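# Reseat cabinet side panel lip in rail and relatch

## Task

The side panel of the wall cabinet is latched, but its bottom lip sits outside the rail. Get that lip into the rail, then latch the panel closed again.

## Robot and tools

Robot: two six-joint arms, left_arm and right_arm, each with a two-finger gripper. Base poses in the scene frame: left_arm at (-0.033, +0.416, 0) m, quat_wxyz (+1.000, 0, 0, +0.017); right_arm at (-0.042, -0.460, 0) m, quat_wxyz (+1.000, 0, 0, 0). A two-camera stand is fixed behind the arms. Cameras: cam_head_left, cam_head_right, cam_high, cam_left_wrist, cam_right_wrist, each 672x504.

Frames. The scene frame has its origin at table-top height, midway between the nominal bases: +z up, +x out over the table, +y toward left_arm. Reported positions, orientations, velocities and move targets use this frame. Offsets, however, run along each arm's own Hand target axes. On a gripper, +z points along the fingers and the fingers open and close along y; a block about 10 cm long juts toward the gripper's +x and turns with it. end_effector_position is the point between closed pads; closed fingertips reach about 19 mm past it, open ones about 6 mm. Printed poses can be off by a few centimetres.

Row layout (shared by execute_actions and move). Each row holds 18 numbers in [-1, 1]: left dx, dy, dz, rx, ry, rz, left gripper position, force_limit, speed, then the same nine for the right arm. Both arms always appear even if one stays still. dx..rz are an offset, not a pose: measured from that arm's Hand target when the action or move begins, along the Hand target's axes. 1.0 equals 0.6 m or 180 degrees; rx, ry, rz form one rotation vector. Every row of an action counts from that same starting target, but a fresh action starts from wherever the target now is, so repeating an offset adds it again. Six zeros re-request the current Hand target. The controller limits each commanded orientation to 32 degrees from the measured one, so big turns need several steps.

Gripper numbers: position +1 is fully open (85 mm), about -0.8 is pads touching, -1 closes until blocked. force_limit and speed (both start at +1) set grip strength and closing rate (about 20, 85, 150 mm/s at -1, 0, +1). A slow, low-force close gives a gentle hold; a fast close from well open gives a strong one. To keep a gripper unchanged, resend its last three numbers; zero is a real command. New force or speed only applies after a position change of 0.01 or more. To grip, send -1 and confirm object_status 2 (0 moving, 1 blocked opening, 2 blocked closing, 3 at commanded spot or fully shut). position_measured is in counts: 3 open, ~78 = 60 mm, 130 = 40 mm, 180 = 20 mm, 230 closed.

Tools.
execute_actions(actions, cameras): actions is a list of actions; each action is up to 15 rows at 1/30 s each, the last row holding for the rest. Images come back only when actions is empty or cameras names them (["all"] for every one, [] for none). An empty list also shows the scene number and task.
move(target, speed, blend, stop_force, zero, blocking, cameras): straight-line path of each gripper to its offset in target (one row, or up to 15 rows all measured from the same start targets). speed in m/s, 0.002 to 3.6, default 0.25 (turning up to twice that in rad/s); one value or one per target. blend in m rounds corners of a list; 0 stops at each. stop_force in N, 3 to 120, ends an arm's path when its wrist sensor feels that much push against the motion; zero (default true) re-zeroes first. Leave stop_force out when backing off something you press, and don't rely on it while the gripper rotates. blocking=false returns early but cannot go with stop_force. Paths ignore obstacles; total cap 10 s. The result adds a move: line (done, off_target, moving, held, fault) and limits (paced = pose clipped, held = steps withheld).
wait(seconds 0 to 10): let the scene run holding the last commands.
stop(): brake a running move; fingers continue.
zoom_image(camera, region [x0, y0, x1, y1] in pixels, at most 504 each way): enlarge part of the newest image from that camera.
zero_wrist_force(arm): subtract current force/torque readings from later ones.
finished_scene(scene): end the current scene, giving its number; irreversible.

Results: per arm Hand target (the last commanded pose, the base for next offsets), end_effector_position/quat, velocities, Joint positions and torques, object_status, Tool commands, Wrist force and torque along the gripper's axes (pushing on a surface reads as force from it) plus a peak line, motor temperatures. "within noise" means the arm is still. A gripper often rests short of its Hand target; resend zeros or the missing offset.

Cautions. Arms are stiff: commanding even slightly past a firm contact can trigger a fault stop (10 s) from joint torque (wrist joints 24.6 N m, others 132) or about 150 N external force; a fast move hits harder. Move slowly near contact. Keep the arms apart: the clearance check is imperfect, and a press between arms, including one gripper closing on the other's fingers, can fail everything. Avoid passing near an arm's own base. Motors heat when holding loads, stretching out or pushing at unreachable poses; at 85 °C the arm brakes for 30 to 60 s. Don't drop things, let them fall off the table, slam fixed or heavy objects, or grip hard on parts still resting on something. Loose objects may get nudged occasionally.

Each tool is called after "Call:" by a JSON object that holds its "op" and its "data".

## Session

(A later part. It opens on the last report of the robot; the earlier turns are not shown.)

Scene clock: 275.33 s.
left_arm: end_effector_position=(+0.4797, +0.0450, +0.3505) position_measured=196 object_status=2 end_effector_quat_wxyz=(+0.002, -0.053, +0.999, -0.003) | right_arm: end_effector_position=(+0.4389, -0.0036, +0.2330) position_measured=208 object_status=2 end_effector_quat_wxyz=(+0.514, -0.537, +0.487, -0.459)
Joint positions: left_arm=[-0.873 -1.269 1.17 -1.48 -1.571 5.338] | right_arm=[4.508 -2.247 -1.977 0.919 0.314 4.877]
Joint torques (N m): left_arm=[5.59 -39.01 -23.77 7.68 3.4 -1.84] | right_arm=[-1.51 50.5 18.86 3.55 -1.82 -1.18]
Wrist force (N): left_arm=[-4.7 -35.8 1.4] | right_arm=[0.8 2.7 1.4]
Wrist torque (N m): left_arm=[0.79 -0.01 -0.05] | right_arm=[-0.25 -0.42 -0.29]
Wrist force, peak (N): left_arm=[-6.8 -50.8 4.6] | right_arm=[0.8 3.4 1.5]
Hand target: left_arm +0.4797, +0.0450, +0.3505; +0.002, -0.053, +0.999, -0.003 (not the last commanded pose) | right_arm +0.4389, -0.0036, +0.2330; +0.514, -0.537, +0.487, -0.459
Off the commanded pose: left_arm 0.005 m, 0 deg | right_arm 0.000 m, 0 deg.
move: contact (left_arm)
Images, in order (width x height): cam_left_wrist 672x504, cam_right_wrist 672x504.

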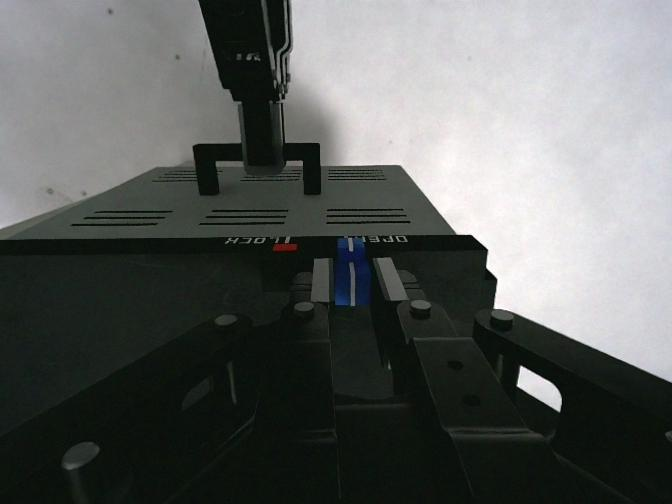

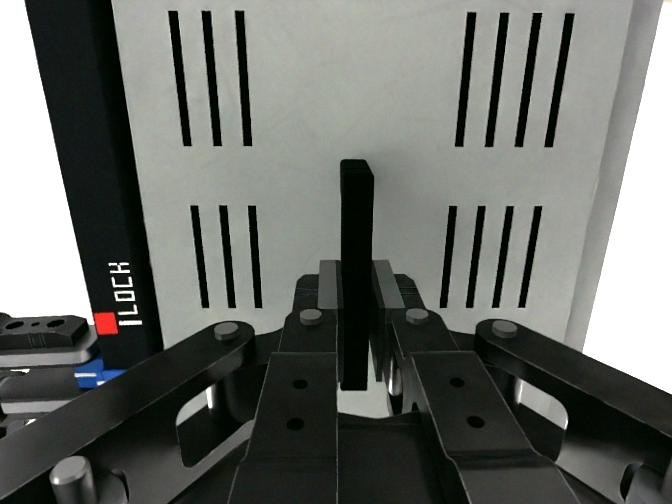

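Call:
{"op": "move", "data": {"target": [0,-0.006,0,0,0,0,-1,-1,-1,0,0,-0.07,0,0,0,-1,-0.5,-1], "stop_force": 20, "speed": 0.04, "cameras": ["all"]}}

Call:
{"op": "zoom_image", "data": {"camera": "cam_head_right", "region": [270, 220, 400, 330]}}

Scene clock: 286.97 s.
left_arm: end_effector_position=(+0.4798, +0.0439, +0.3505) position_measured=196 object_status=2 end_effector_quat_wxyz=(+0.002, -0.053, +0.999, -0.003) | right_arm: end_effector_position=(+0.3972, -0.0080, +0.2351) position_measured=208 object_status=2 end_effector_quat_wxyz=(+0.514, -0.537, +0.487, -0.459)
Joint positions: left_arm=[-0.874 -1.267 1.168 -1.479 -1.571 5.337] | right_arm=[4.597 -2.205 -2.062 0.899 0.226 4.941]
Joint torques (N m): left_arm=[16.81 -50.85 -13.59 -0.78 0.64 0.84] | right_arm=[7.53 48.3 1.53 -1.34 -2.14 1.52]
Wrist force (N): left_arm=[-3.1 -15.1 -4.6] | right_arm=[0.9 2.9 2.4]
Wrist torque (N m): left_arm=[0.30 -0.01 0.01] | right_arm=[-0.28 -0.45 -0.39]
Wrist force, peak (N): left_arm=[-4.8 -36.0 1.3] | right_arm=[1.3 2.5 2.7]
Hand target: left_arm +0.4798, +0.0439, +0.3505; +0.002, -0.053, +0.999, -0.003 (not the last commanded pose) | right_arm +0.3971, -0.0080, +0.2351; +0.514, -0.537, +0.487, -0.459
Off the commanded pose: left_arm 0.002 m, 0 deg | right_arm 0.000 m, 0 deg.
move: contact (left_arm)

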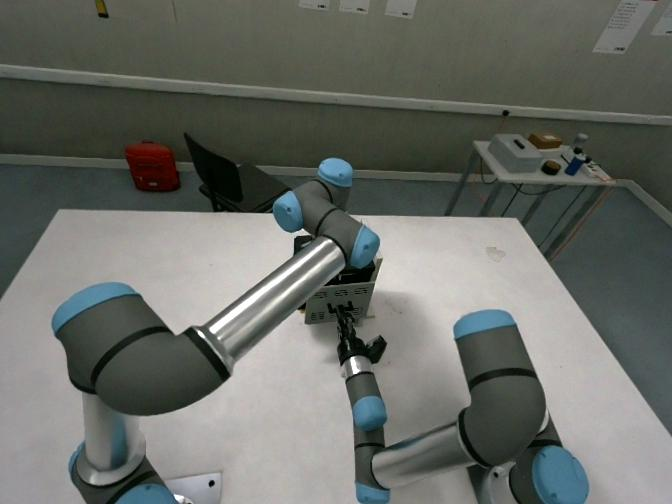

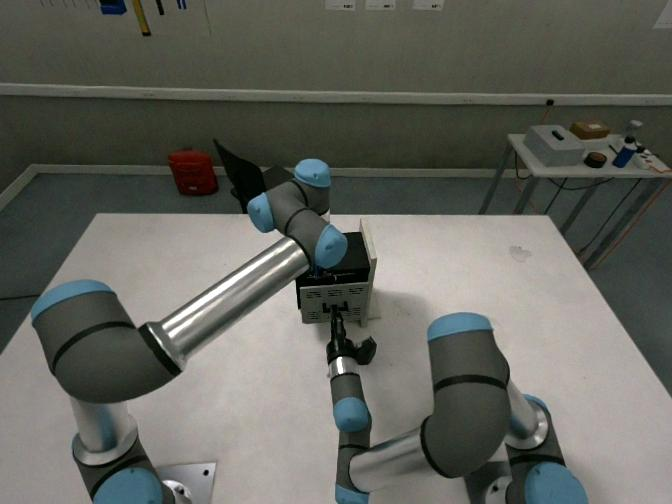

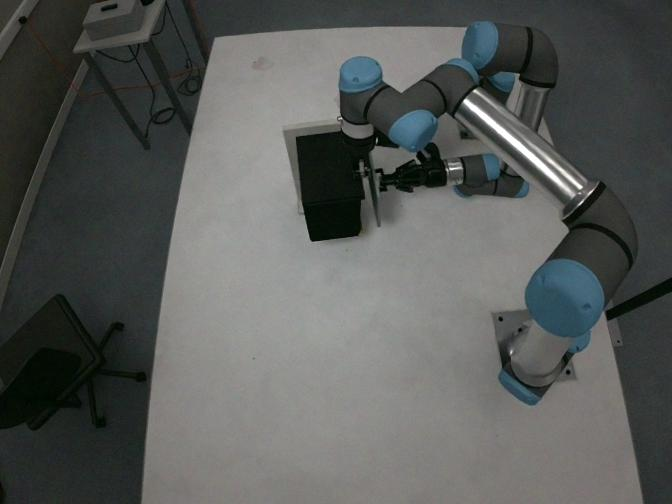

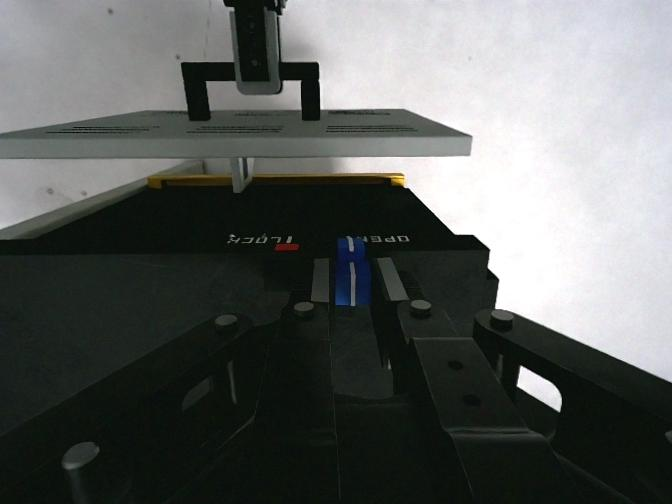

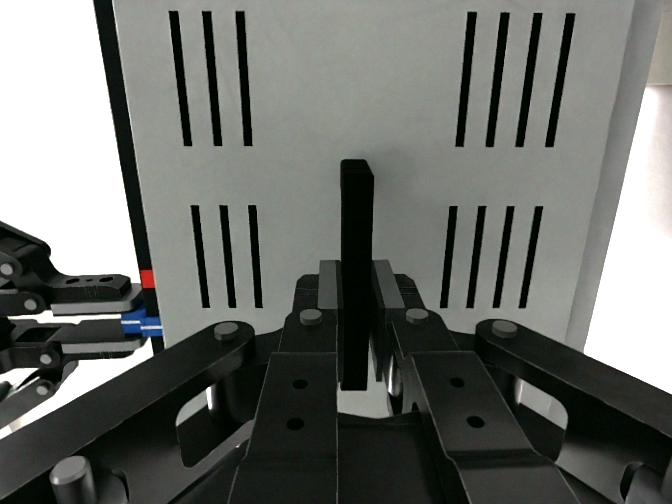

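Scaled by 3.877.

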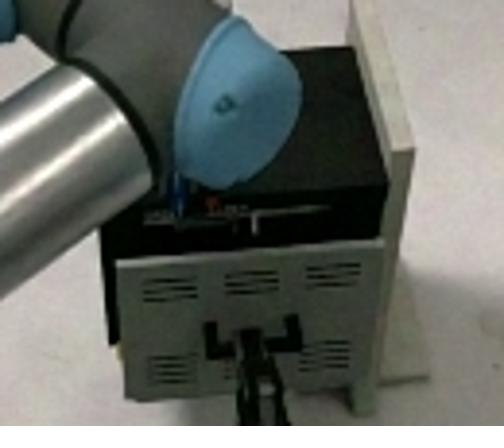

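Call:
{"op": "zoom_image", "data": {"camera": "cam_left_wrist", "region": [90, 80, 490, 260]}}

Call:
{"op": "zoom_image", "data": {"camera": "cam_right_wrist", "region": [530, 0, 672, 400]}}

Scaled by 1.260.

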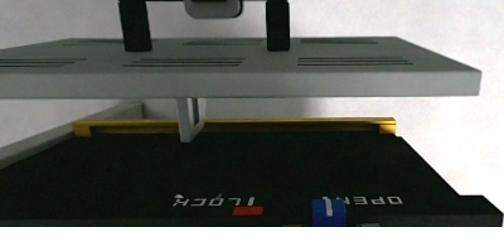

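Scaled by 1.260.

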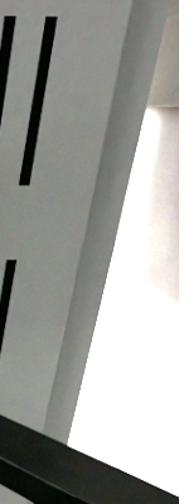

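Call:
{"op": "move", "data": {"target": [[0,0,0,0,0,0,0.3,-1,0,0,0,0,0,0,0,-1,-0.5,-1],[0,0,-0.133,0,0,0,0.3,-1,0,0,0,0,0,0,0,-1,-0.5,-1],[0.058,0.402,-0.133,0.358,0.4,-0.362,0.3,-1,0,0,0,0,0,0,0,-1,-0.5,-1],[0.072,0.269,0.35,0.358,0.4,-0.362,0.3,-1,0,0,0,0,0,0,0,-1,-0.5,-1]], "speed": 0.5, "blend": [0,0.03,0.03,0], "cameras": ["cam_left_wrist","cam_head_right"]}}

Scene clock: 310.80 s.
left_arm: end_effector_position=(+0.4535, +0.1521, +0.4314) position_measured=91 object_status=3 end_effector_quat_wxyz=(-0.260, -0.294, +0.884, -0.255) | right_arm: end_effector_position=(+0.3971, -0.0080, +0.2351) position_measured=208 object_status=2 end_effector_quat_wxyz=(+0.514, -0.537, +0.487, -0.459)
Joint positions: left_arm=[-0.458 -1.403 1.292 -1.414 -2.314 5.235] | right_arm=[4.597 -2.205 -2.062 0.899 0.226 4.941]
Joint torques (N m): left_arm=[-11.45 -26.17 -31.73 -0.9 -0.49 1.24] | right_arm=[6.95 48.89 0.55 -1.36 -2.22 1.48]
Wrist force (N): left_arm=[-0.2 -0.4 -0.1] | right_arm=[0.8 2.8 2.2]
Wrist torque (N m): left_arm=[-0.13 -0.02 -0.02] | right_arm=[-0.31 -0.43 -0.39]
Wrist force, peak (N): left_arm=[-3.2 -15.2 -4.6] | right_arm=[0.7 3.1 2.3]
Hand target: left_arm +0.4535, +0.1521, +0.4314; -0.260, -0.294, +0.884, -0.255 (not the last commanded pose) | right_arm +0.3971, -0.0080, +0.2351; +0.514, -0.537, +0.487, -0.459
Off the commanded pose: left_arm 0.297 m, 64 deg | right_arm 0.000 m, 0 deg.
move: held (left_arm; a check stopped the path); path passed 2 of 4 targets; limits=held
pose unreachable (left arm): on one or more control steps of this call, first in action 0 (counted from 0), this arm could not follow its commanded pose, so it was not sent that pose on those steps. It may still have moved: this result reports where it is.
cause: moving toward the commanded pose would bring two parts of the arm too close to each other (its gripper and another part of the arm, with joints 4 (wrist 1) to 6 (wrist 3) between them, 18 mm apart when it was first held).
Images, in order (width x height): cam_head_right 672x504, cam_left_wrist 672x504.

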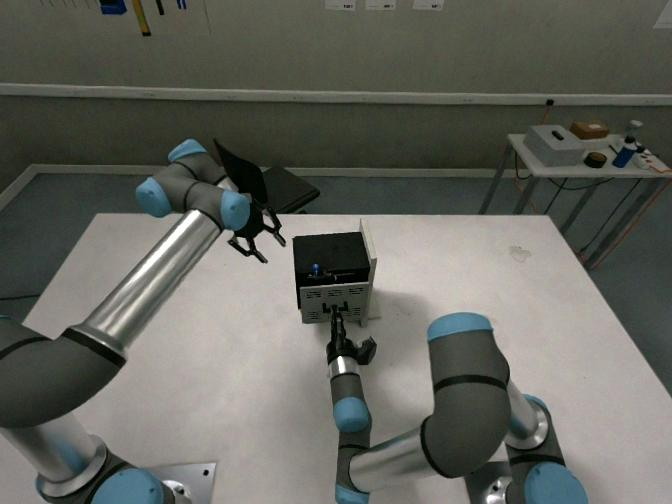

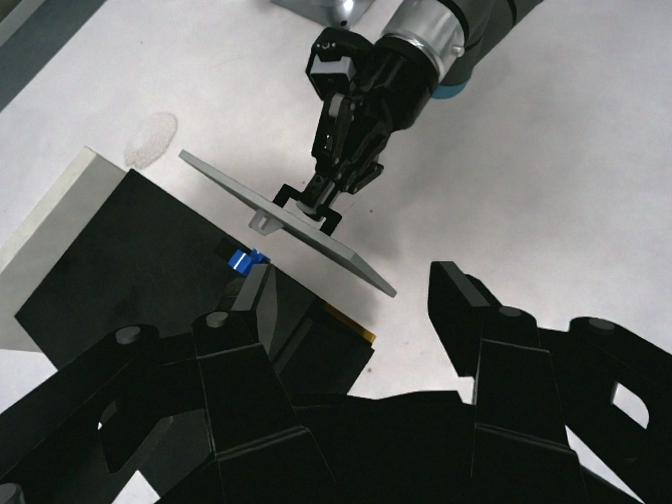

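Call:
{"op": "move", "data": {"target": [[-0.077,0.139,-0.121,0.1987,-0.0293,0.2595,0.3,-1,0,0,0,0,0,0,0,-1,-0.5,-1],[-0.288,0.246,0.254,0.1987,-0.0293,0.2595,0.3,-1,0,0,0,0,0,0,0,-1,-0.5,-1]], "speed": 0.5, "blend": 0.03, "cameras": ["cam_left_wrist","cam_head_right"]}}

Scene clock: 327.17 s.
left_arm: end_effector_position=(+0.4526, +0.1949, +0.4322) position_measured=91 object_status=3 end_effector_quat_wxyz=(-0.176, -0.196, +0.891, -0.369) | right_arm: end_effector_position=(+0.3971, -0.0080, +0.2351) position_measured=208 object_status=2 end_effector_quat_wxyz=(+0.514, -0.537, +0.487, -0.459)
Joint positions: left_arm=[-0.354 -1.521 1.505 -1.658 -2.408 5.484] | right_arm=[4.597 -2.205 -2.062 0.899 0.226 4.941]
Joint torques (N m): left_arm=[-11.53 -20.46 -32.7 -1.16 -0.54 -1.83] | right_arm=[7.67 49.22 0.76 -1.22 -2.08 1.69]
Wrist force (N): left_arm=[-0.5 -1.7 -0.1] | right_arm=[0.7 2.8 2.2]
Wrist torque (N m): left_arm=[-0.31 -0.02 -0.08] | right_arm=[-0.31 -0.41 -0.39]
Wrist force, peak (N): left_arm=[0.9 1.4 -5.0] | right_arm=[1.0 3.0 2.3]
Hand target: left_arm +0.4526, +0.1948, +0.4322; -0.176, -0.197, +0.891, -0.369 (not the last commanded pose) | right_arm +0.3971, -0.0080, +0.2351; +0.514, -0.537, +0.487, -0.459
Off the commanded pose: left_arm 0.265 m, 39 deg | right_arm 0.000 m, 0 deg.
move: held (left_arm; a check stopped the path); path passed 0 of 2 targets; limits=held
pose unreachable (left arm): on one or more control steps of this call, first in action 0 (counted from 0), this arm could not follow its commanded pose, so it was not sent that pose on those steps. It may still have moved: this result reports where it is.
cause: moving toward the commanded pose would bring two parts of the arm too close to each other (its gripper and another part of the arm, with joints 4 (wrist 1) to 6 (wrist 3) between them, 9 mm apart when it was first held).
Images, in order (width x height): cam_head_right 672x504, cam_left_wrist 672x504.

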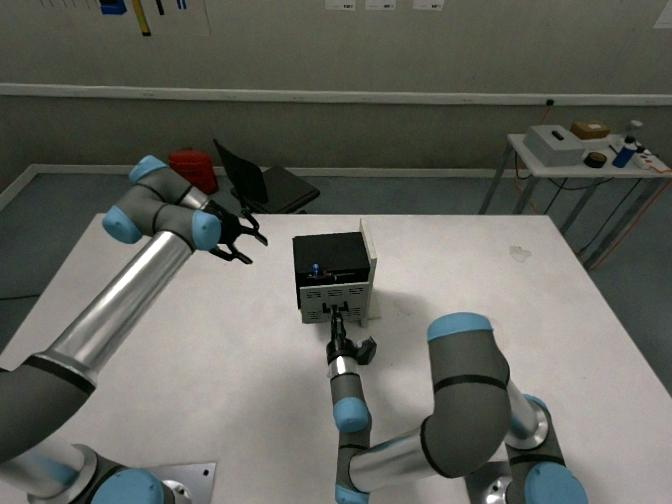

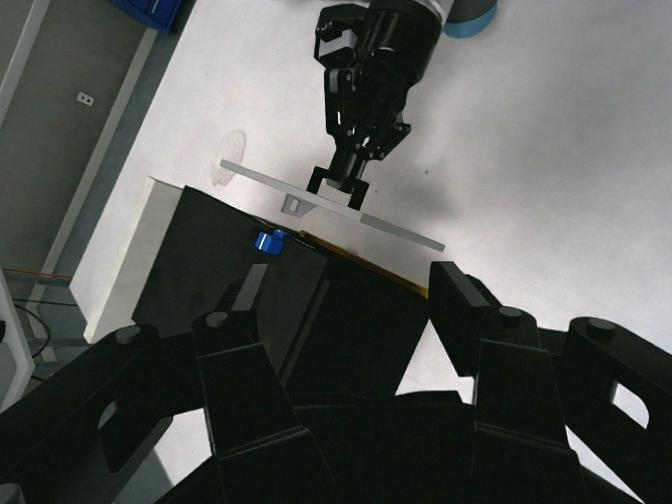

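Call:
{"op": "move", "data": {"target": [[0.13,0.32,-0.063,0.0491,-0.432,0.49,0.3,-1,0,0,0,0,0,0,0,-1,-0.5,-1],[0,0.32,0.298,0.0491,-0.432,0.49,0.3,-1,0,0,0,0,0,0,0,-1,-0.5,-1]], "speed": 0.5, "blend": 0.03, "cameras": ["cam_left_wrist","cam_head_right"]}}

Scene clock: 366.50 s.
left_arm: end_effector_position=(+0.3063, +0.3229, +0.3785) position_measured=91 object_status=3 end_effector_quat_wxyz=(+0.613, +0.229, +0.714, -0.249) | right_arm: end_effector_position=(+0.3971, -0.0080, +0.2351) position_measured=208 object_status=2 end_effector_quat_wxyz=(+0.514, -0.537, +0.487, -0.459)
Joint positions: left_arm=[-0.567 -2.279 2.737 -3.473 -1.733 6.227] | right_arm=[4.597 -2.205 -2.062 0.899 0.226 4.941]
Joint torques (N m): left_arm=[-10.9 -0.38 -27.09 -0.55 1.01 -1.65] | right_arm=[7.75 48.53 0.84 -1.21 -2.27 1.65]
Wrist force (N): left_arm=[-2.3 -1.2 1.9] | right_arm=[0.7 2.9 2.1]
Wrist torque (N m): left_arm=[-0.35 0.03 -0.24] | right_arm=[-0.31 -0.42 -0.39]
Wrist force, peak (N): left_arm=[5.5 -1.7 3.8] | right_arm=[1.0 3.1 2.3]
Hand target: left_arm +0.3063, +0.3229, +0.3785; +0.613, +0.229, +0.714, -0.249 (not the last commanded pose) | right_arm +0.3971, -0.0080, +0.2351; +0.514, -0.537, +0.487, -0.459
Off the commanded pose: left_arm 0.224 m, 9 deg | right_arm 0.000 m, 0 deg.
move: held (left_arm; a check stopped the path); path passed 1 of 2 targets; limits=held
pose unreachable (left arm): on one or more control steps of this call, first in action 0 (counted from 0), this arm could not follow its commanded pose, so it was not sent that pose on those steps. It may still have moved: this result reports where it is.
cause: moving toward the commanded pose would bring two parts of the arm too close to each other (joints 3 (elbow) and 4 (wrist 1) lie between them).
Images, in order (width x height): cam_head_right 672x504, cam_left_wrist 672x504.

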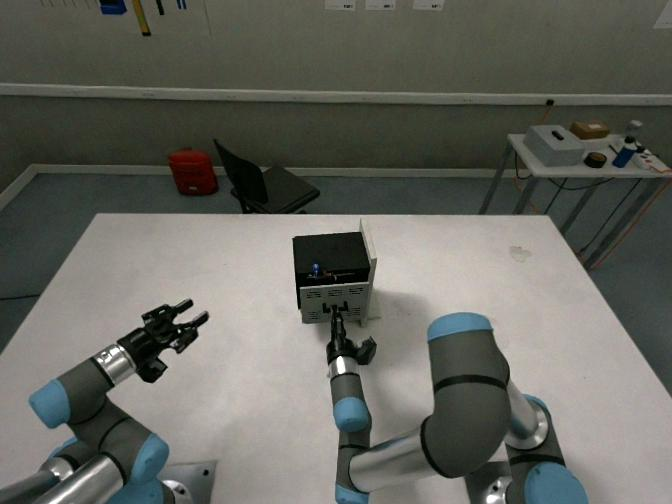

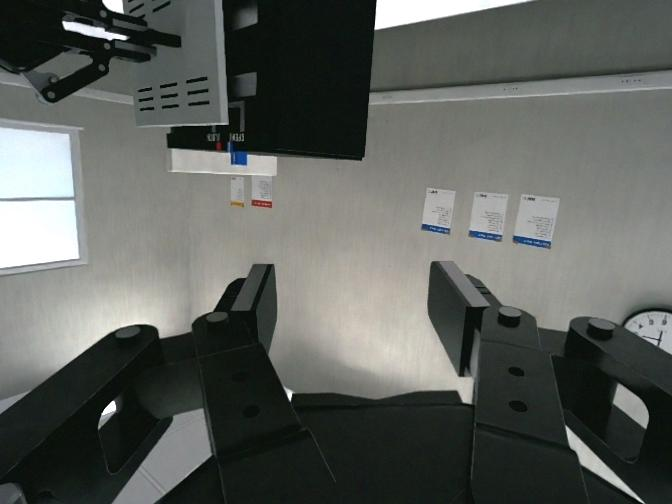

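Call:
{"op": "move", "data": {"target": [0,0,0.06,0.07,0.13,0,0.3,-1,0,0,0,0,0,0,0,-1,-0.5,-1], "speed": 0.5, "cameras": ["cam_left_wrist"]}}

Scene clock: 376.60 s.
left_arm: end_effector_position=(+0.3333, +0.2991, +0.3740) position_measured=91 object_status=3 end_effector_quat_wxyz=(+0.446, +0.264, +0.809, -0.277) | right_arm: end_effector_position=(+0.3971, -0.0080, +0.2351) position_measured=208 object_status=2 end_effector_quat_wxyz=(+0.514, -0.537, +0.487, -0.459)
Joint positions: left_arm=[-0.405 -2.185 2.462 -2.899 -2.012 6.283] | right_arm=[4.597 -2.205 -2.062 0.899 0.226 4.941]
Joint torques (N m): left_arm=[-11.72 -6.81 -29.85 -1.44 0.44 1.35] | right_arm=[7.24 49.2 1.16 -1.31 -2 1.48]
Wrist force (N): left_arm=[-1.9 -1.3 1.2] | right_arm=[0.8 2.9 2.2]
Wrist torque (N m): left_arm=[-0.32 0.08 -0.31] | right_arm=[-0.30 -0.43 -0.39]
Wrist force, peak (N): left_arm=[-2.5 -1.1 2.0] | right_arm=[0.8 3.2 2.2]
Hand target: left_arm +0.3337, +0.2999, +0.3740; +0.427, +0.340, +0.792, -0.274 | right_arm +0.3971, -0.0080, +0.2351; +0.514, -0.537, +0.487, -0.459
Off the commanded pose: left_arm 0.001 m, 9 deg | right_arm 0.000 m, 0 deg.
joint sent to its limit (left arm) — joint 6 (wrist 3), upper limit. The joint targets are off in orientation, not in position.
move: off_target (left_arm)
Images, in order (width x height): cam_left_wrist 672x504.

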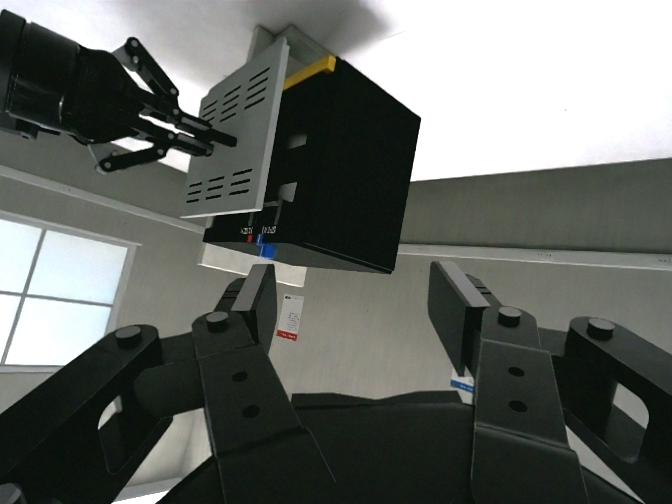

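Excellent view.

Call:
{"op": "zoom_image", "data": {"camera": "cam_left_wrist", "region": [170, 10, 430, 270]}}

Scaled by 1.938.

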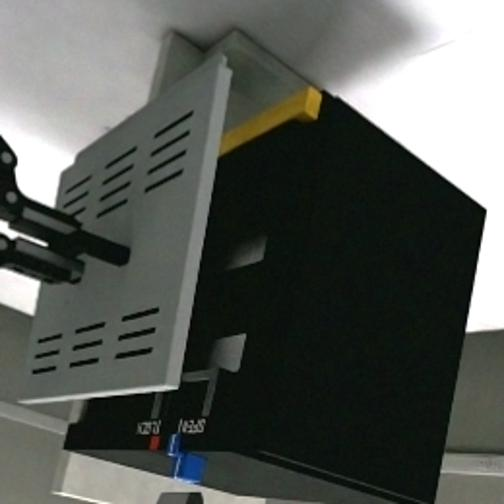

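Call:
{"op": "move", "data": {"target": [0,0,0,0,0,0,0.3,-1,0,0,-0.03,0.04,0.044,0,0,-1,-0.5,-1], "speed": 0.1, "cameras": ["cam_left_wrist","cam_right_wrist"]}}

Call:
{"op": "zoom_image", "data": {"camera": "cam_left_wrist", "region": [230, 20, 370, 260]}}

Scene clock: 393.87 s.
left_arm: end_effector_position=(+0.3333, +0.2991, +0.3740) position_measured=91 object_status=3 end_effector_quat_wxyz=(+0.446, +0.264, +0.809, -0.276) | right_arm: end_effector_position=(+0.4219, -0.0055, +0.2519) position_measured=208 object_status=2 end_effector_quat_wxyz=(+0.550, -0.500, +0.454, -0.491)
Joint positions: left_arm=[-0.405 -2.185 2.462 -2.899 -2.012 6.283] | right_arm=[4.542 -2.321 -1.862 1.355 0.288 4.42]
Joint torques (N m): left_arm=[-11.48 -4.74 -29.46 -1.03 0.51 1.31] | right_arm=[-11.51 38.88 23.12 3.26 3.3 -1.55]
Wrist force (N): left_arm=[-2.1 -1.6 1.1] | right_arm=[0.9 17.6 -4.0]
Wrist torque (N m): left_arm=[-0.37 0.11 -0.31] | right_arm=[-0.78 -0.43 -0.24]
Wrist force, peak (N): left_arm=[-2.4 -1.6 1.3] | right_arm=[1.1 18.8 -4.8]
Hand target: left_arm +0.3333, +0.2991, +0.3740; +0.446, +0.264, +0.809, -0.276 (not the last commanded pose) | right_arm +0.4219, -0.0055, +0.2519; +0.550, -0.500, +0.454, -0.491
Off the commanded pose: left_arm 0.001 m, 9 deg | right_arm 0.000 m, 0 deg.
move: off_target (left_arm)
Images, in order (width x height): cam_left_wrist 672x504, cam_right_wrist 672x504.

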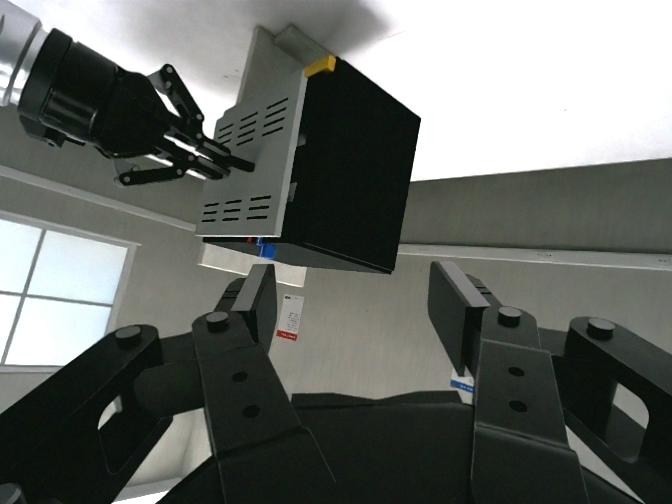

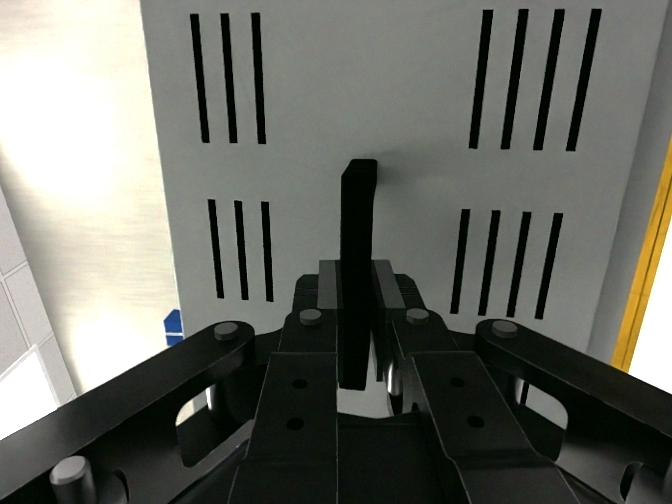

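Scaled by 2.100.

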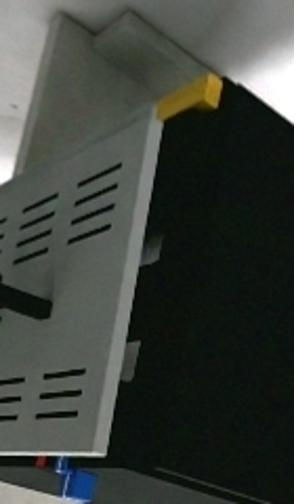

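Call:
{"op": "move", "data": {"target": [0,0,0,0,0,0,0.3,-1,0,0,0.012,0,0,0,0,-1,-0.5,-1], "speed": 0.1, "cameras": ["cam_right_wrist"]}}

Call:
{"op": "zoom_image", "data": {"camera": "cam_right_wrist", "region": [520, 0, 672, 380]}}

Scene clock: 402.93 s.
left_arm: end_effector_position=(+0.3333, +0.2991, +0.3740) position_measured=91 object_status=3 end_effector_quat_wxyz=(+0.446, +0.264, +0.809, -0.276) | right_arm: end_effector_position=(+0.4225, -0.0054, +0.2449) position_measured=208 object_status=2 end_effector_quat_wxyz=(+0.550, -0.500, +0.454, -0.491)
Joint positions: left_arm=[-0.405 -2.185 2.462 -2.899 -2.012 6.283] | right_arm=[4.541 -2.337 -1.86 1.368 0.289 4.42]
Joint torques (N m): left_arm=[-9.76 -5.81 -30.24 -0.95 0.5 1.09] | right_arm=[-9.76 31.06 19.17 2.72 2.16 -0.91]
Wrist force (N): left_arm=[-2.1 -1.4 1.1] | right_arm=[0.9 2.8 1.6]
Wrist torque (N m): left_arm=[-0.33 0.10 -0.31] | right_arm=[-0.28 -0.53 -0.35]
Wrist force, peak (N): left_arm=[-2.4 -1.7 1.0] | right_arm=[1.0 18.4 -4.4]
Hand target: left_arm +0.3333, +0.2991, +0.3740; +0.446, +0.264, +0.809, -0.276 | right_arm +0.4225, -0.0054, +0.2447; +0.550, -0.500, +0.454, -0.491
Off the commanded pose: left_arm 0.000 m, 0 deg | right_arm 0.000 m, 0 deg.
move: done
Images, in order (width x height): cam_right_wrist 672x504.

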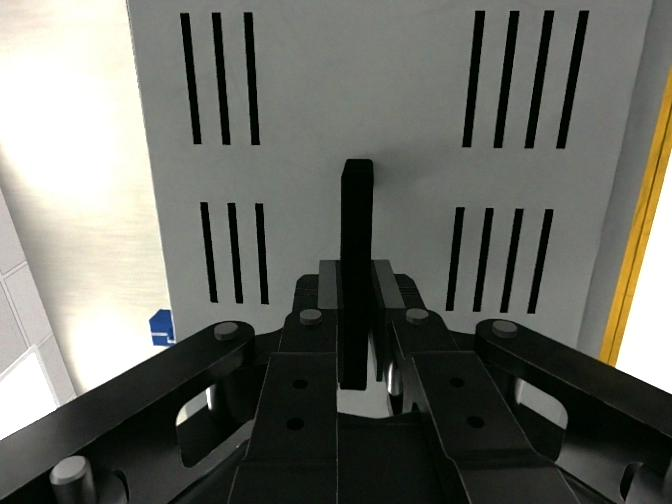

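Scaled by 1.326.

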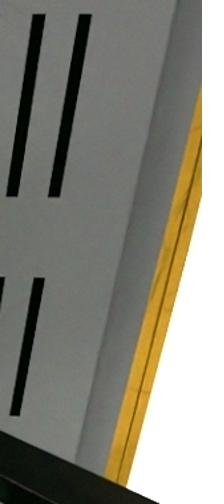

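Call:
{"op": "move", "data": {"target": [0,0,0,0,0,0,0.3,-1,0,0,0.0046,0.033,0,0,0,-1,-0.5,-1], "speed": 0.03, "stop_force": 8, "cameras": ["cam_right_wrist","cam_left_wrist"]}}

Call:
{"op": "zoom_image", "data": {"camera": "cam_left_wrist", "region": [230, 20, 370, 260]}}

Scene clock: 411.17 s.
left_arm: end_effector_position=(+0.3333, +0.2991, +0.3740) position_measured=91 object_status=3 end_effector_quat_wxyz=(+0.446, +0.264, +0.809, -0.276) | right_arm: end_effector_position=(+0.4371, -0.0040, +0.2439) position_measured=208 object_status=2 end_effector_quat_wxyz=(+0.550, -0.500, +0.454, -0.491)
Joint positions: left_arm=[-0.405 -2.185 2.462 -2.899 -2.012 6.283] | right_arm=[4.511 -2.348 -1.842 1.333 0.318 4.45]
Joint torques (N m): left_arm=[-11.01 -5 -31.23 -1.27 0.69 1.26] | right_arm=[7.25 55.37 1.84 3.23 -0.41 -1.97]
Wrist force (N): left_arm=[-2.0 -1.6 1.2] | right_arm=[0.3 5.8 1.5]
Wrist torque (N m): left_arm=[-0.36 0.10 -0.31] | right_arm=[-0.42 -0.55 -0.47]
Wrist force, peak (N): left_arm=[-2.4 -1.5 1.1] | right_arm=[3.5 14.2 -25.9]
Hand target: left_arm +0.3333, +0.2991, +0.3740; +0.446, +0.264, +0.809, -0.276 | right_arm +0.4371, -0.0040, +0.2439; +0.550, -0.500, +0.454, -0.491 (not the last commanded pose)
Off the commanded pose: left_arm 0.000 m, 0 deg | right_arm 0.005 m, 0 deg.
move: contact (right_arm)
Images, in order (width x height): cam_left_wrist 672x504, cam_right_wrist 672x504.

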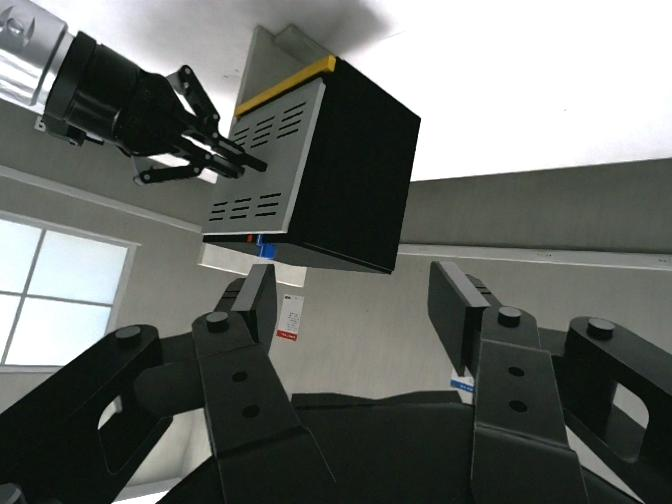

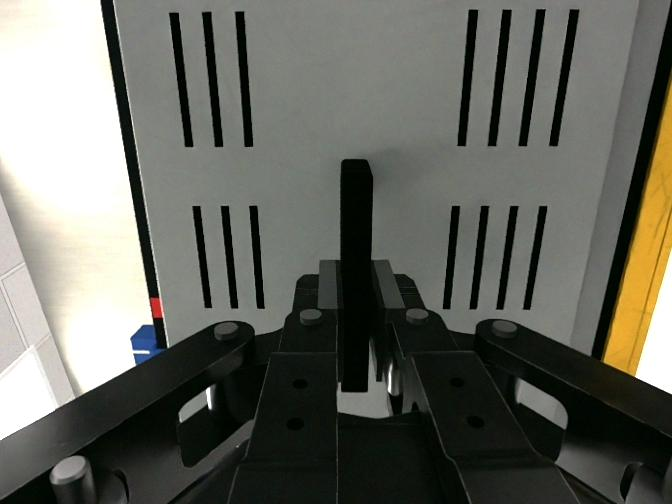

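Scaled by 2.100.

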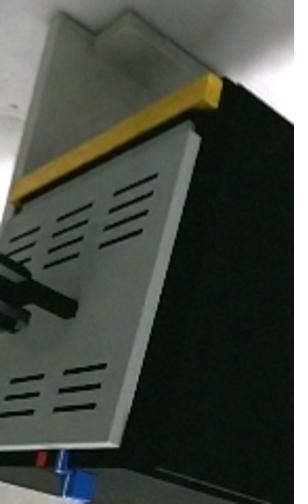

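Call:
{"op": "move", "data": {"target": [0,0,0,0,0,0,0.3,-1,0,0,0.033,-0.0065,0,0,0,-1,-0.5,-1], "speed": 0.03, "stop_force": 8, "cameras": ["cam_right_wrist","cam_left_wrist"]}}

Call:
{"op": "zoom_image", "data": {"camera": "cam_left_wrist", "region": [230, 20, 370, 260]}}

Scene clock: 418.93 s.
left_arm: end_effector_position=(+0.3333, +0.2991, +0.3740) position_measured=91 object_status=3 end_effector_quat_wxyz=(+0.446, +0.264, +0.809, -0.276) | right_arm: end_effector_position=(+0.4356, -0.0040, +0.2298) position_measured=208 object_status=2 end_effector_quat_wxyz=(+0.550, -0.500, +0.454, -0.491)
Joint positions: left_arm=[-0.405 -2.185 2.462 -2.899 -2.012 6.283] | right_arm=[4.514 -2.377 -1.841 1.362 0.315 4.448]
Joint torques (N m): left_arm=[-10.32 -5.28 -30.88 -1.02 0.48 1.41] | right_arm=[-9.81 53.69 0.43 -2.65 2.02 1.66]
Wrist force (N): left_arm=[-1.9 -1.5 1.2] | right_arm=[0.7 4.6 1.4]
Wrist torque (N m): left_arm=[-0.34 0.09 -0.31] | right_arm=[0.09 -0.50 -0.37]
Wrist force, peak (N): left_arm=[-2.3 -1.6 1.2] | right_arm=[5.6 -22.6 -4.6]
Hand target: left_arm +0.3333, +0.2991, +0.3740; +0.446, +0.264, +0.809, -0.276 | right_arm +0.4356, -0.0040, +0.2298; +0.550, -0.500, +0.454, -0.491 (not the last commanded pose)
Off the commanded pose: left_arm 0.000 m, 0 deg | right_arm 0.006 m, 0 deg.
move: contact (right_arm)
Images, in order (width x height): cam_left_wrist 672x504, cam_right_wrist 672x504.

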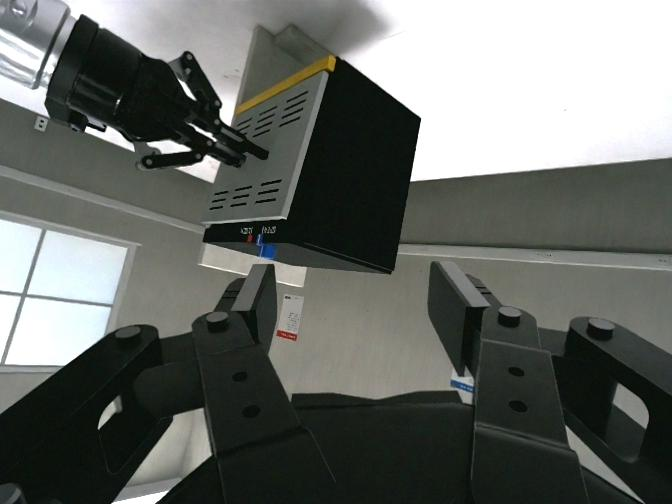

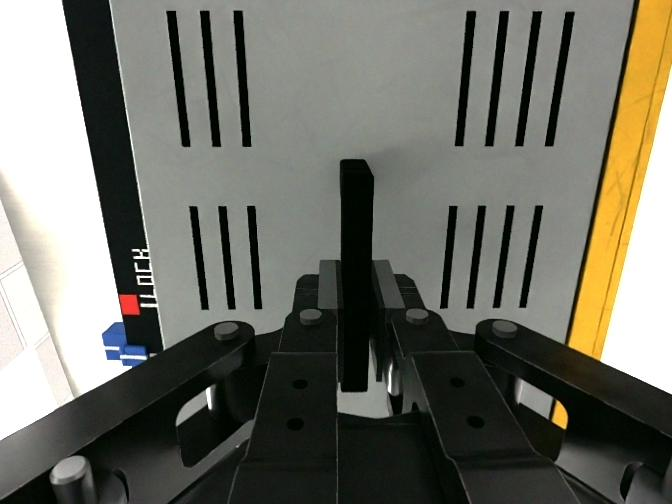

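Scaled by 2.100.

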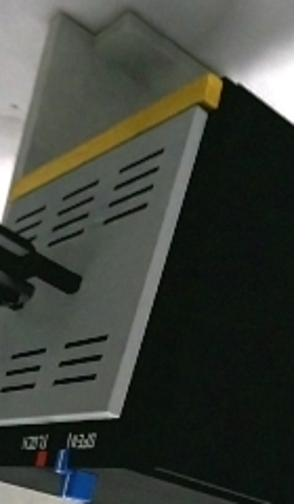

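Call:
{"op": "move", "data": {"target": [0,0,0,0,0,0,0.3,-1,0,0,-0.0025,0.017,-0.044,0,0,-1,-0.5,-1], "speed": 0.05, "cameras": ["cam_right_wrist","cam_left_wrist"]}}

Call:
{"op": "zoom_image", "data": {"camera": "cam_left_wrist", "region": [230, 20, 370, 260]}}

Scene clock: 429.07 s.
left_arm: end_effector_position=(+0.3333, +0.2991, +0.3740) position_measured=91 object_status=3 end_effector_quat_wxyz=(+0.446, +0.264, +0.809, -0.276) | right_arm: end_effector_position=(+0.4456, -0.0030, +0.2322) position_measured=208 object_status=2 end_effector_quat_wxyz=(+0.514, -0.537, +0.487, -0.459)
Joint positions: left_arm=[-0.405 -2.185 2.462 -2.899 -2.012 6.283] | right_arm=[4.495 -2.255 -1.964 0.92 0.327 4.869]
Joint torques (N m): left_arm=[-9.45 -6.59 -30.88 -1.24 0.52 1.27] | right_arm=[-22.42 28.49 -6.6 -6.79 3.55 2.16]
Wrist force (N): left_arm=[-2.2 -1.5 1.0] | right_arm=[4.6 -39.0 -33.0]
Wrist torque (N m): left_arm=[-0.34 0.12 -0.31] | right_arm=[0.61 -0.39 -0.51]
Wrist force, peak (N): left_arm=[-2.2 -1.6 1.3] | right_arm=[1.2 -55.2 -30.9]
Hand target: left_arm +0.3333, +0.2991, +0.3740; +0.446, +0.264, +0.809, -0.276 | right_arm +0.4456, -0.0030, +0.2322; +0.514, -0.537, +0.487, -0.459
Off the commanded pose: left_arm 0.000 m, 0 deg | right_arm 0.000 m, 0 deg.
move: done
Images, in order (width x height): cam_left_wrist 672x504, cam_right_wrist 672x504.

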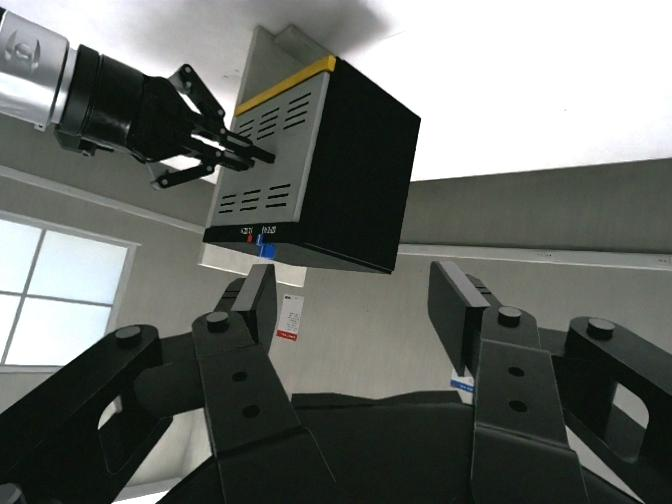

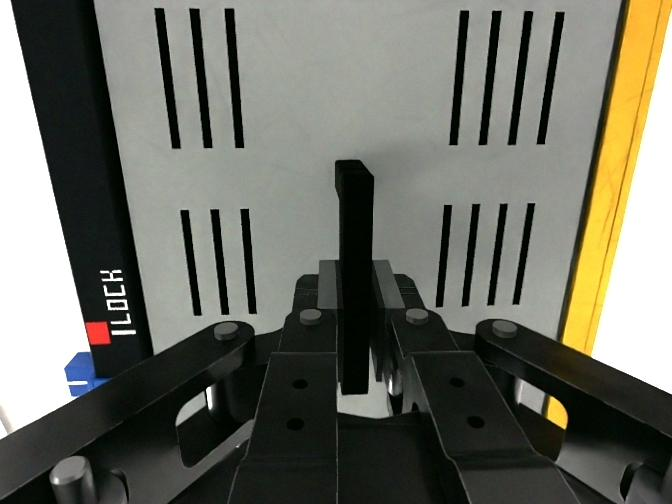

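Scaled by 2.100.

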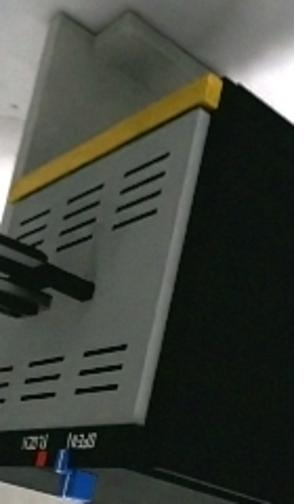

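Call:
{"op": "move", "data": {"target": [[-0.243,-0.025,0.2,-0.203,0.293,-0.21,0.3,-1,0,0,-0.0035,-0.002,0,0,0,-1,-0.5,-1],[-0.2705,-0.1565,0.389,-0.203,0.293,-0.21,0.3,-1,0,0,-0.0035,-0.002,0,0,0,-1,-0.5,-1],[-0.156,-0.1287,0.448,-0.203,0.293,-0.21,0.3,-1,0,0,-0.0035,-0.002,0,0,0,-1,-0.5,-1]], "speed": [0.4,0.4,0.1], "blend": [0.03,0.01,0], "cameras": ["cam_right_wrist","cam_left_wrist"]}}

Scene clock: 451.87 s.
left_arm: end_effector_position=(+0.4796, +0.0440, +0.3512) position_measured=91 object_status=3 end_effector_quat_wxyz=(+0.002, -0.053, +0.999, -0.004) | right_arm: end_effector_position=(+0.4445, -0.0031, +0.2343) position_measured=208 object_status=2 end_effector_quat_wxyz=(+0.514, -0.537, +0.487, -0.459)
Joint positions: left_arm=[-0.874 -1.267 1.167 -1.479 -1.573 5.338] | right_arm=[4.497 -2.248 -1.967 0.915 0.325 4.871]
Joint torques (N m): left_arm=[-11.9 -50.97 -19.47 -4.93 0.96 -1.83] | right_arm=[6.37 52.37 2.03 -1.31 -2.12 1.49]
Wrist force (N): left_arm=[-0.7 0.1 0.3] | right_arm=[3.7 6.2 -1.1]
Wrist torque (N m): left_arm=[-0.01 0.15 0.04] | right_arm=[0.33 -0.89 -0.39]
Wrist force, peak (N): left_arm=[-2.3 -1.5 1.2] | right_arm=[4.6 -39.0 -32.9]
Hand target: left_arm +0.4796, +0.0440, +0.3511; +0.002, -0.053, +0.999, -0.004 | right_arm +0.4445, -0.0031, +0.2343; +0.514, -0.537, +0.487, -0.459
Off the commanded pose: left_arm 0.000 m, 0 deg | right_arm 0.000 m, 0 deg.
move: done
Images, in order (width x height): cam_left_wrist 672x504, cam_right_wrist 672x504.

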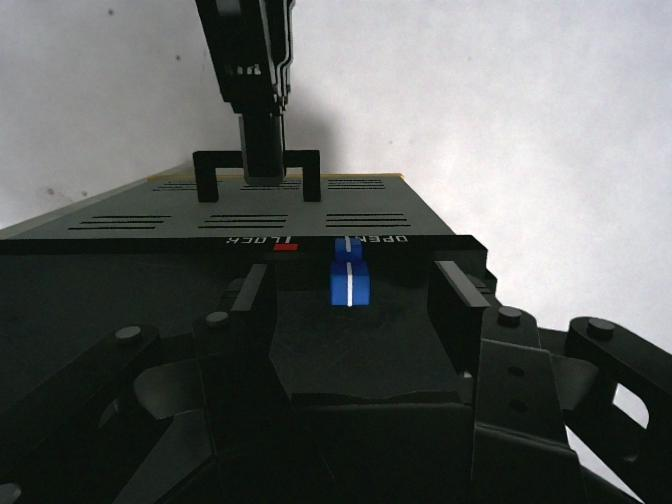

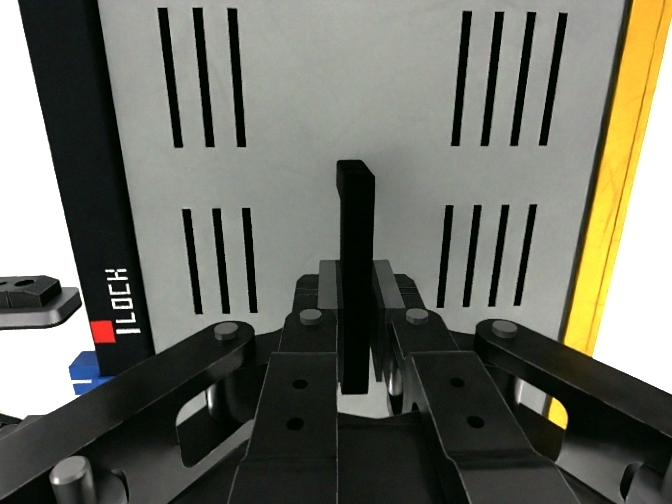

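Call:
{"op": "move", "data": {"target": [0,0,0,0,0,0,-1,-1,-1,0,0,0,0,0,0,-1,-0.5,-1]}}

Call:
{"op": "move", "data": {"target": [0,0,0,0,0,0,-1,-1,-1,0,0,0.01,0,0,0,-1,-0.5,-1], "speed": 0.02, "stop_force": 12}}

Call:
{"op": "move", "data": {"target": [0,-0.046,0,0,0,0,-1,-1,-1,0,0,0,0,0,0,-1,-0.5,-1], "speed": 0.03, "stop_force": 35, "cameras": ["cam_right_wrist","cam_left_wrist"]}}

Scene clock: 461.00 s.
left_arm: end_effector_position=(+0.4796, +0.0439, +0.3511) position_measured=197 object_status=2 end_effector_quat_wxyz=(+0.002, -0.053, +0.999, -0.004) | right_arm: end_effector_position=(+0.4445, -0.0031, +0.2343) position_measured=208 object_status=2 end_effector_quat_wxyz=(+0.514, -0.537, +0.487, -0.459)
Joint positions: left_arm=[-0.874 -1.268 1.168 -1.48 -1.573 5.338] | right_arm=[4.497 -2.248 -1.967 0.915 0.325 4.871]
Joint torques (N m): left_arm=[2.97 -48.91 -19.45 3.23 1.05 -1.64] | right_arm=[6.05 51.55 3.05 -1.24 -1.8 1.52]
Wrist force (N): left_arm=[-2.5 -17.5 1.0] | right_arm=[3.7 6.7 -1.1]
Wrist torque (N m): left_arm=[0.32 0.18 0.03] | right_arm=[0.32 -0.89 -0.39]
Wrist force, peak (N): left_arm=[-2.4 -17.8 1.7] | right_arm=[3.8 6.8 -1.1]
Hand target: left_arm +0.4796, +0.0440, +0.3511; +0.002, -0.053, +0.999, -0.004 | right_arm +0.4445, -0.0031, +0.2343; +0.514, -0.537, +0.487, -0.459
Off the commanded pose: left_arm 0.000 m, 0 deg | right_arm 0.000 m, 0 deg.
move: done

Scene clock: 462.30 s.
left_arm: end_effector_position=(+0.4796, +0.0440, +0.3511) position_measured=197 object_status=2 end_effector_quat_wxyz=(+0.002, -0.053, +0.999, -0.004) | right_arm: end_effector_position=(+0.4454, -0.0030, +0.2344) position_measured=208 object_status=2 end_effector_quat_wxyz=(+0.514, -0.537, +0.487, -0.459)
Joint positions: left_arm=[-0.874 -1.268 1.168 -1.48 -1.573 5.338] | right_arm=[4.495 -2.249 -1.965 0.915 0.327 4.87]
Joint torques (N m): left_arm=[18.99 -49.28 -18.13 3.55 2.33 -1.88] | right_arm=[4.79 52.12 1.94 -0.24 -2.09 1.38]
Wrist force (N): left_arm=[-3.1 -18.3 -0.9] | right_arm=[3.0 6.5 -2.5]
Wrist torque (N m): left_arm=[0.33 0.17 0.03] | right_arm=[0.40 -0.90 -0.34]
Wrist force, peak (N): left_arm=[-3.0 -18.4 -0.1] | right_arm=[8.6 7.7 -31.7]
Hand target: left_arm +0.4796, +0.0440, +0.3511; +0.002, -0.053, +0.999, -0.004 | right_arm +0.4453, -0.0030, +0.2344; +0.514, -0.537, +0.487, -0.459 (not the last commanded pose)
Off the commanded pose: left_arm 0.000 m, 0 deg | right_arm 0.005 m, 0 deg.
move: contact (right_arm)

Scene clock: 463.97 s.
left_arm: end_effector_position=(+0.4806, +0.0341, +0.3512) position_measured=197 object_status=2 end_effector_quat_wxyz=(+0.002, -0.053, +0.999, -0.004) | right_arm: end_effector_position=(+0.4454, -0.0030, +0.2344) position_measured=208 object_status=2 end_effector_quat_wxyz=(+0.514, -0.537, +0.487, -0.459)
Joint positions: left_arm=[-0.883 -1.25 1.144 -1.474 -1.572 5.329] | right_arm=[4.495 -2.249 -1.965 0.915 0.327 4.871]
Joint torques (N m): left_arm=[7.7 -47.34 -16.78 -3.86 -0.86 1.36] | right_arm=[4.51 50.82 28.87 1.38 1.6 -0.51]
Wrist force (N): left_arm=[-1.1 8.5 -4.5] | right_arm=[20.3 19.2 -10.5]
Wrist torque (N m): left_arm=[-0.26 0.11 0.00] | right_arm=[0.32 -0.85 -0.18]
Wrist force, peak (N): left_arm=[4.4 30.5 -14.2] | right_arm=[29.4 18.2 -10.8]
Hand target: left_arm +0.4806, +0.0341, +0.3512; +0.002, -0.053, +0.999, -0.004 (not the last commanded pose) | right_arm +0.4453, -0.0030, +0.2344; +0.514, -0.537, +0.487, -0.459
Off the commanded pose: left_arm 0.018 m, 0 deg | right_arm 0.000 m, 0 deg.
move: contact (left_arm)
Images, in order (width x height): cam_left_wrist 672x504, cam_right_wrist 672x504.

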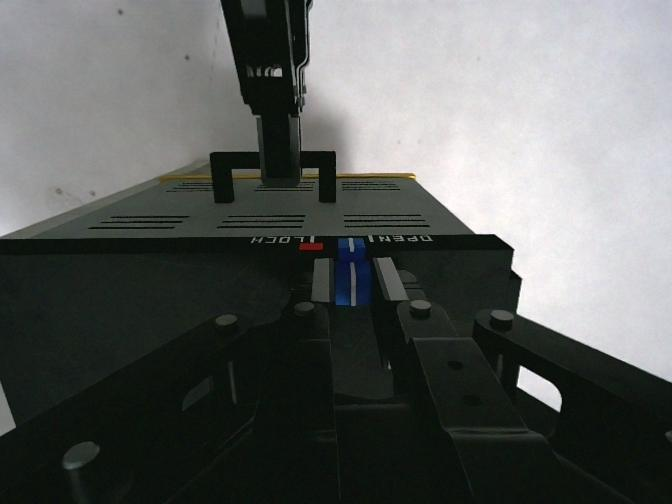

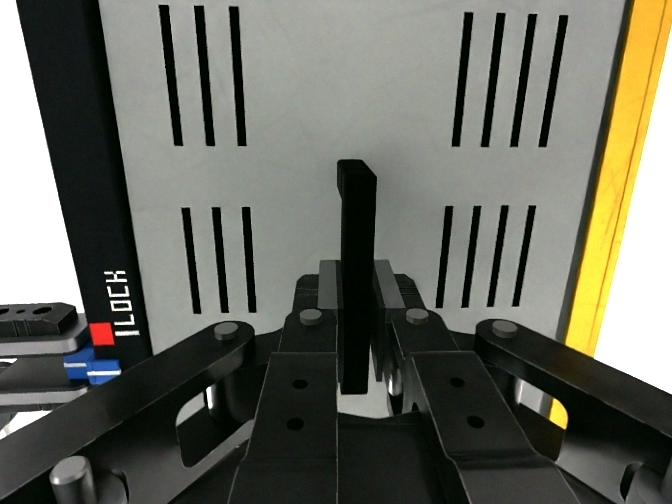

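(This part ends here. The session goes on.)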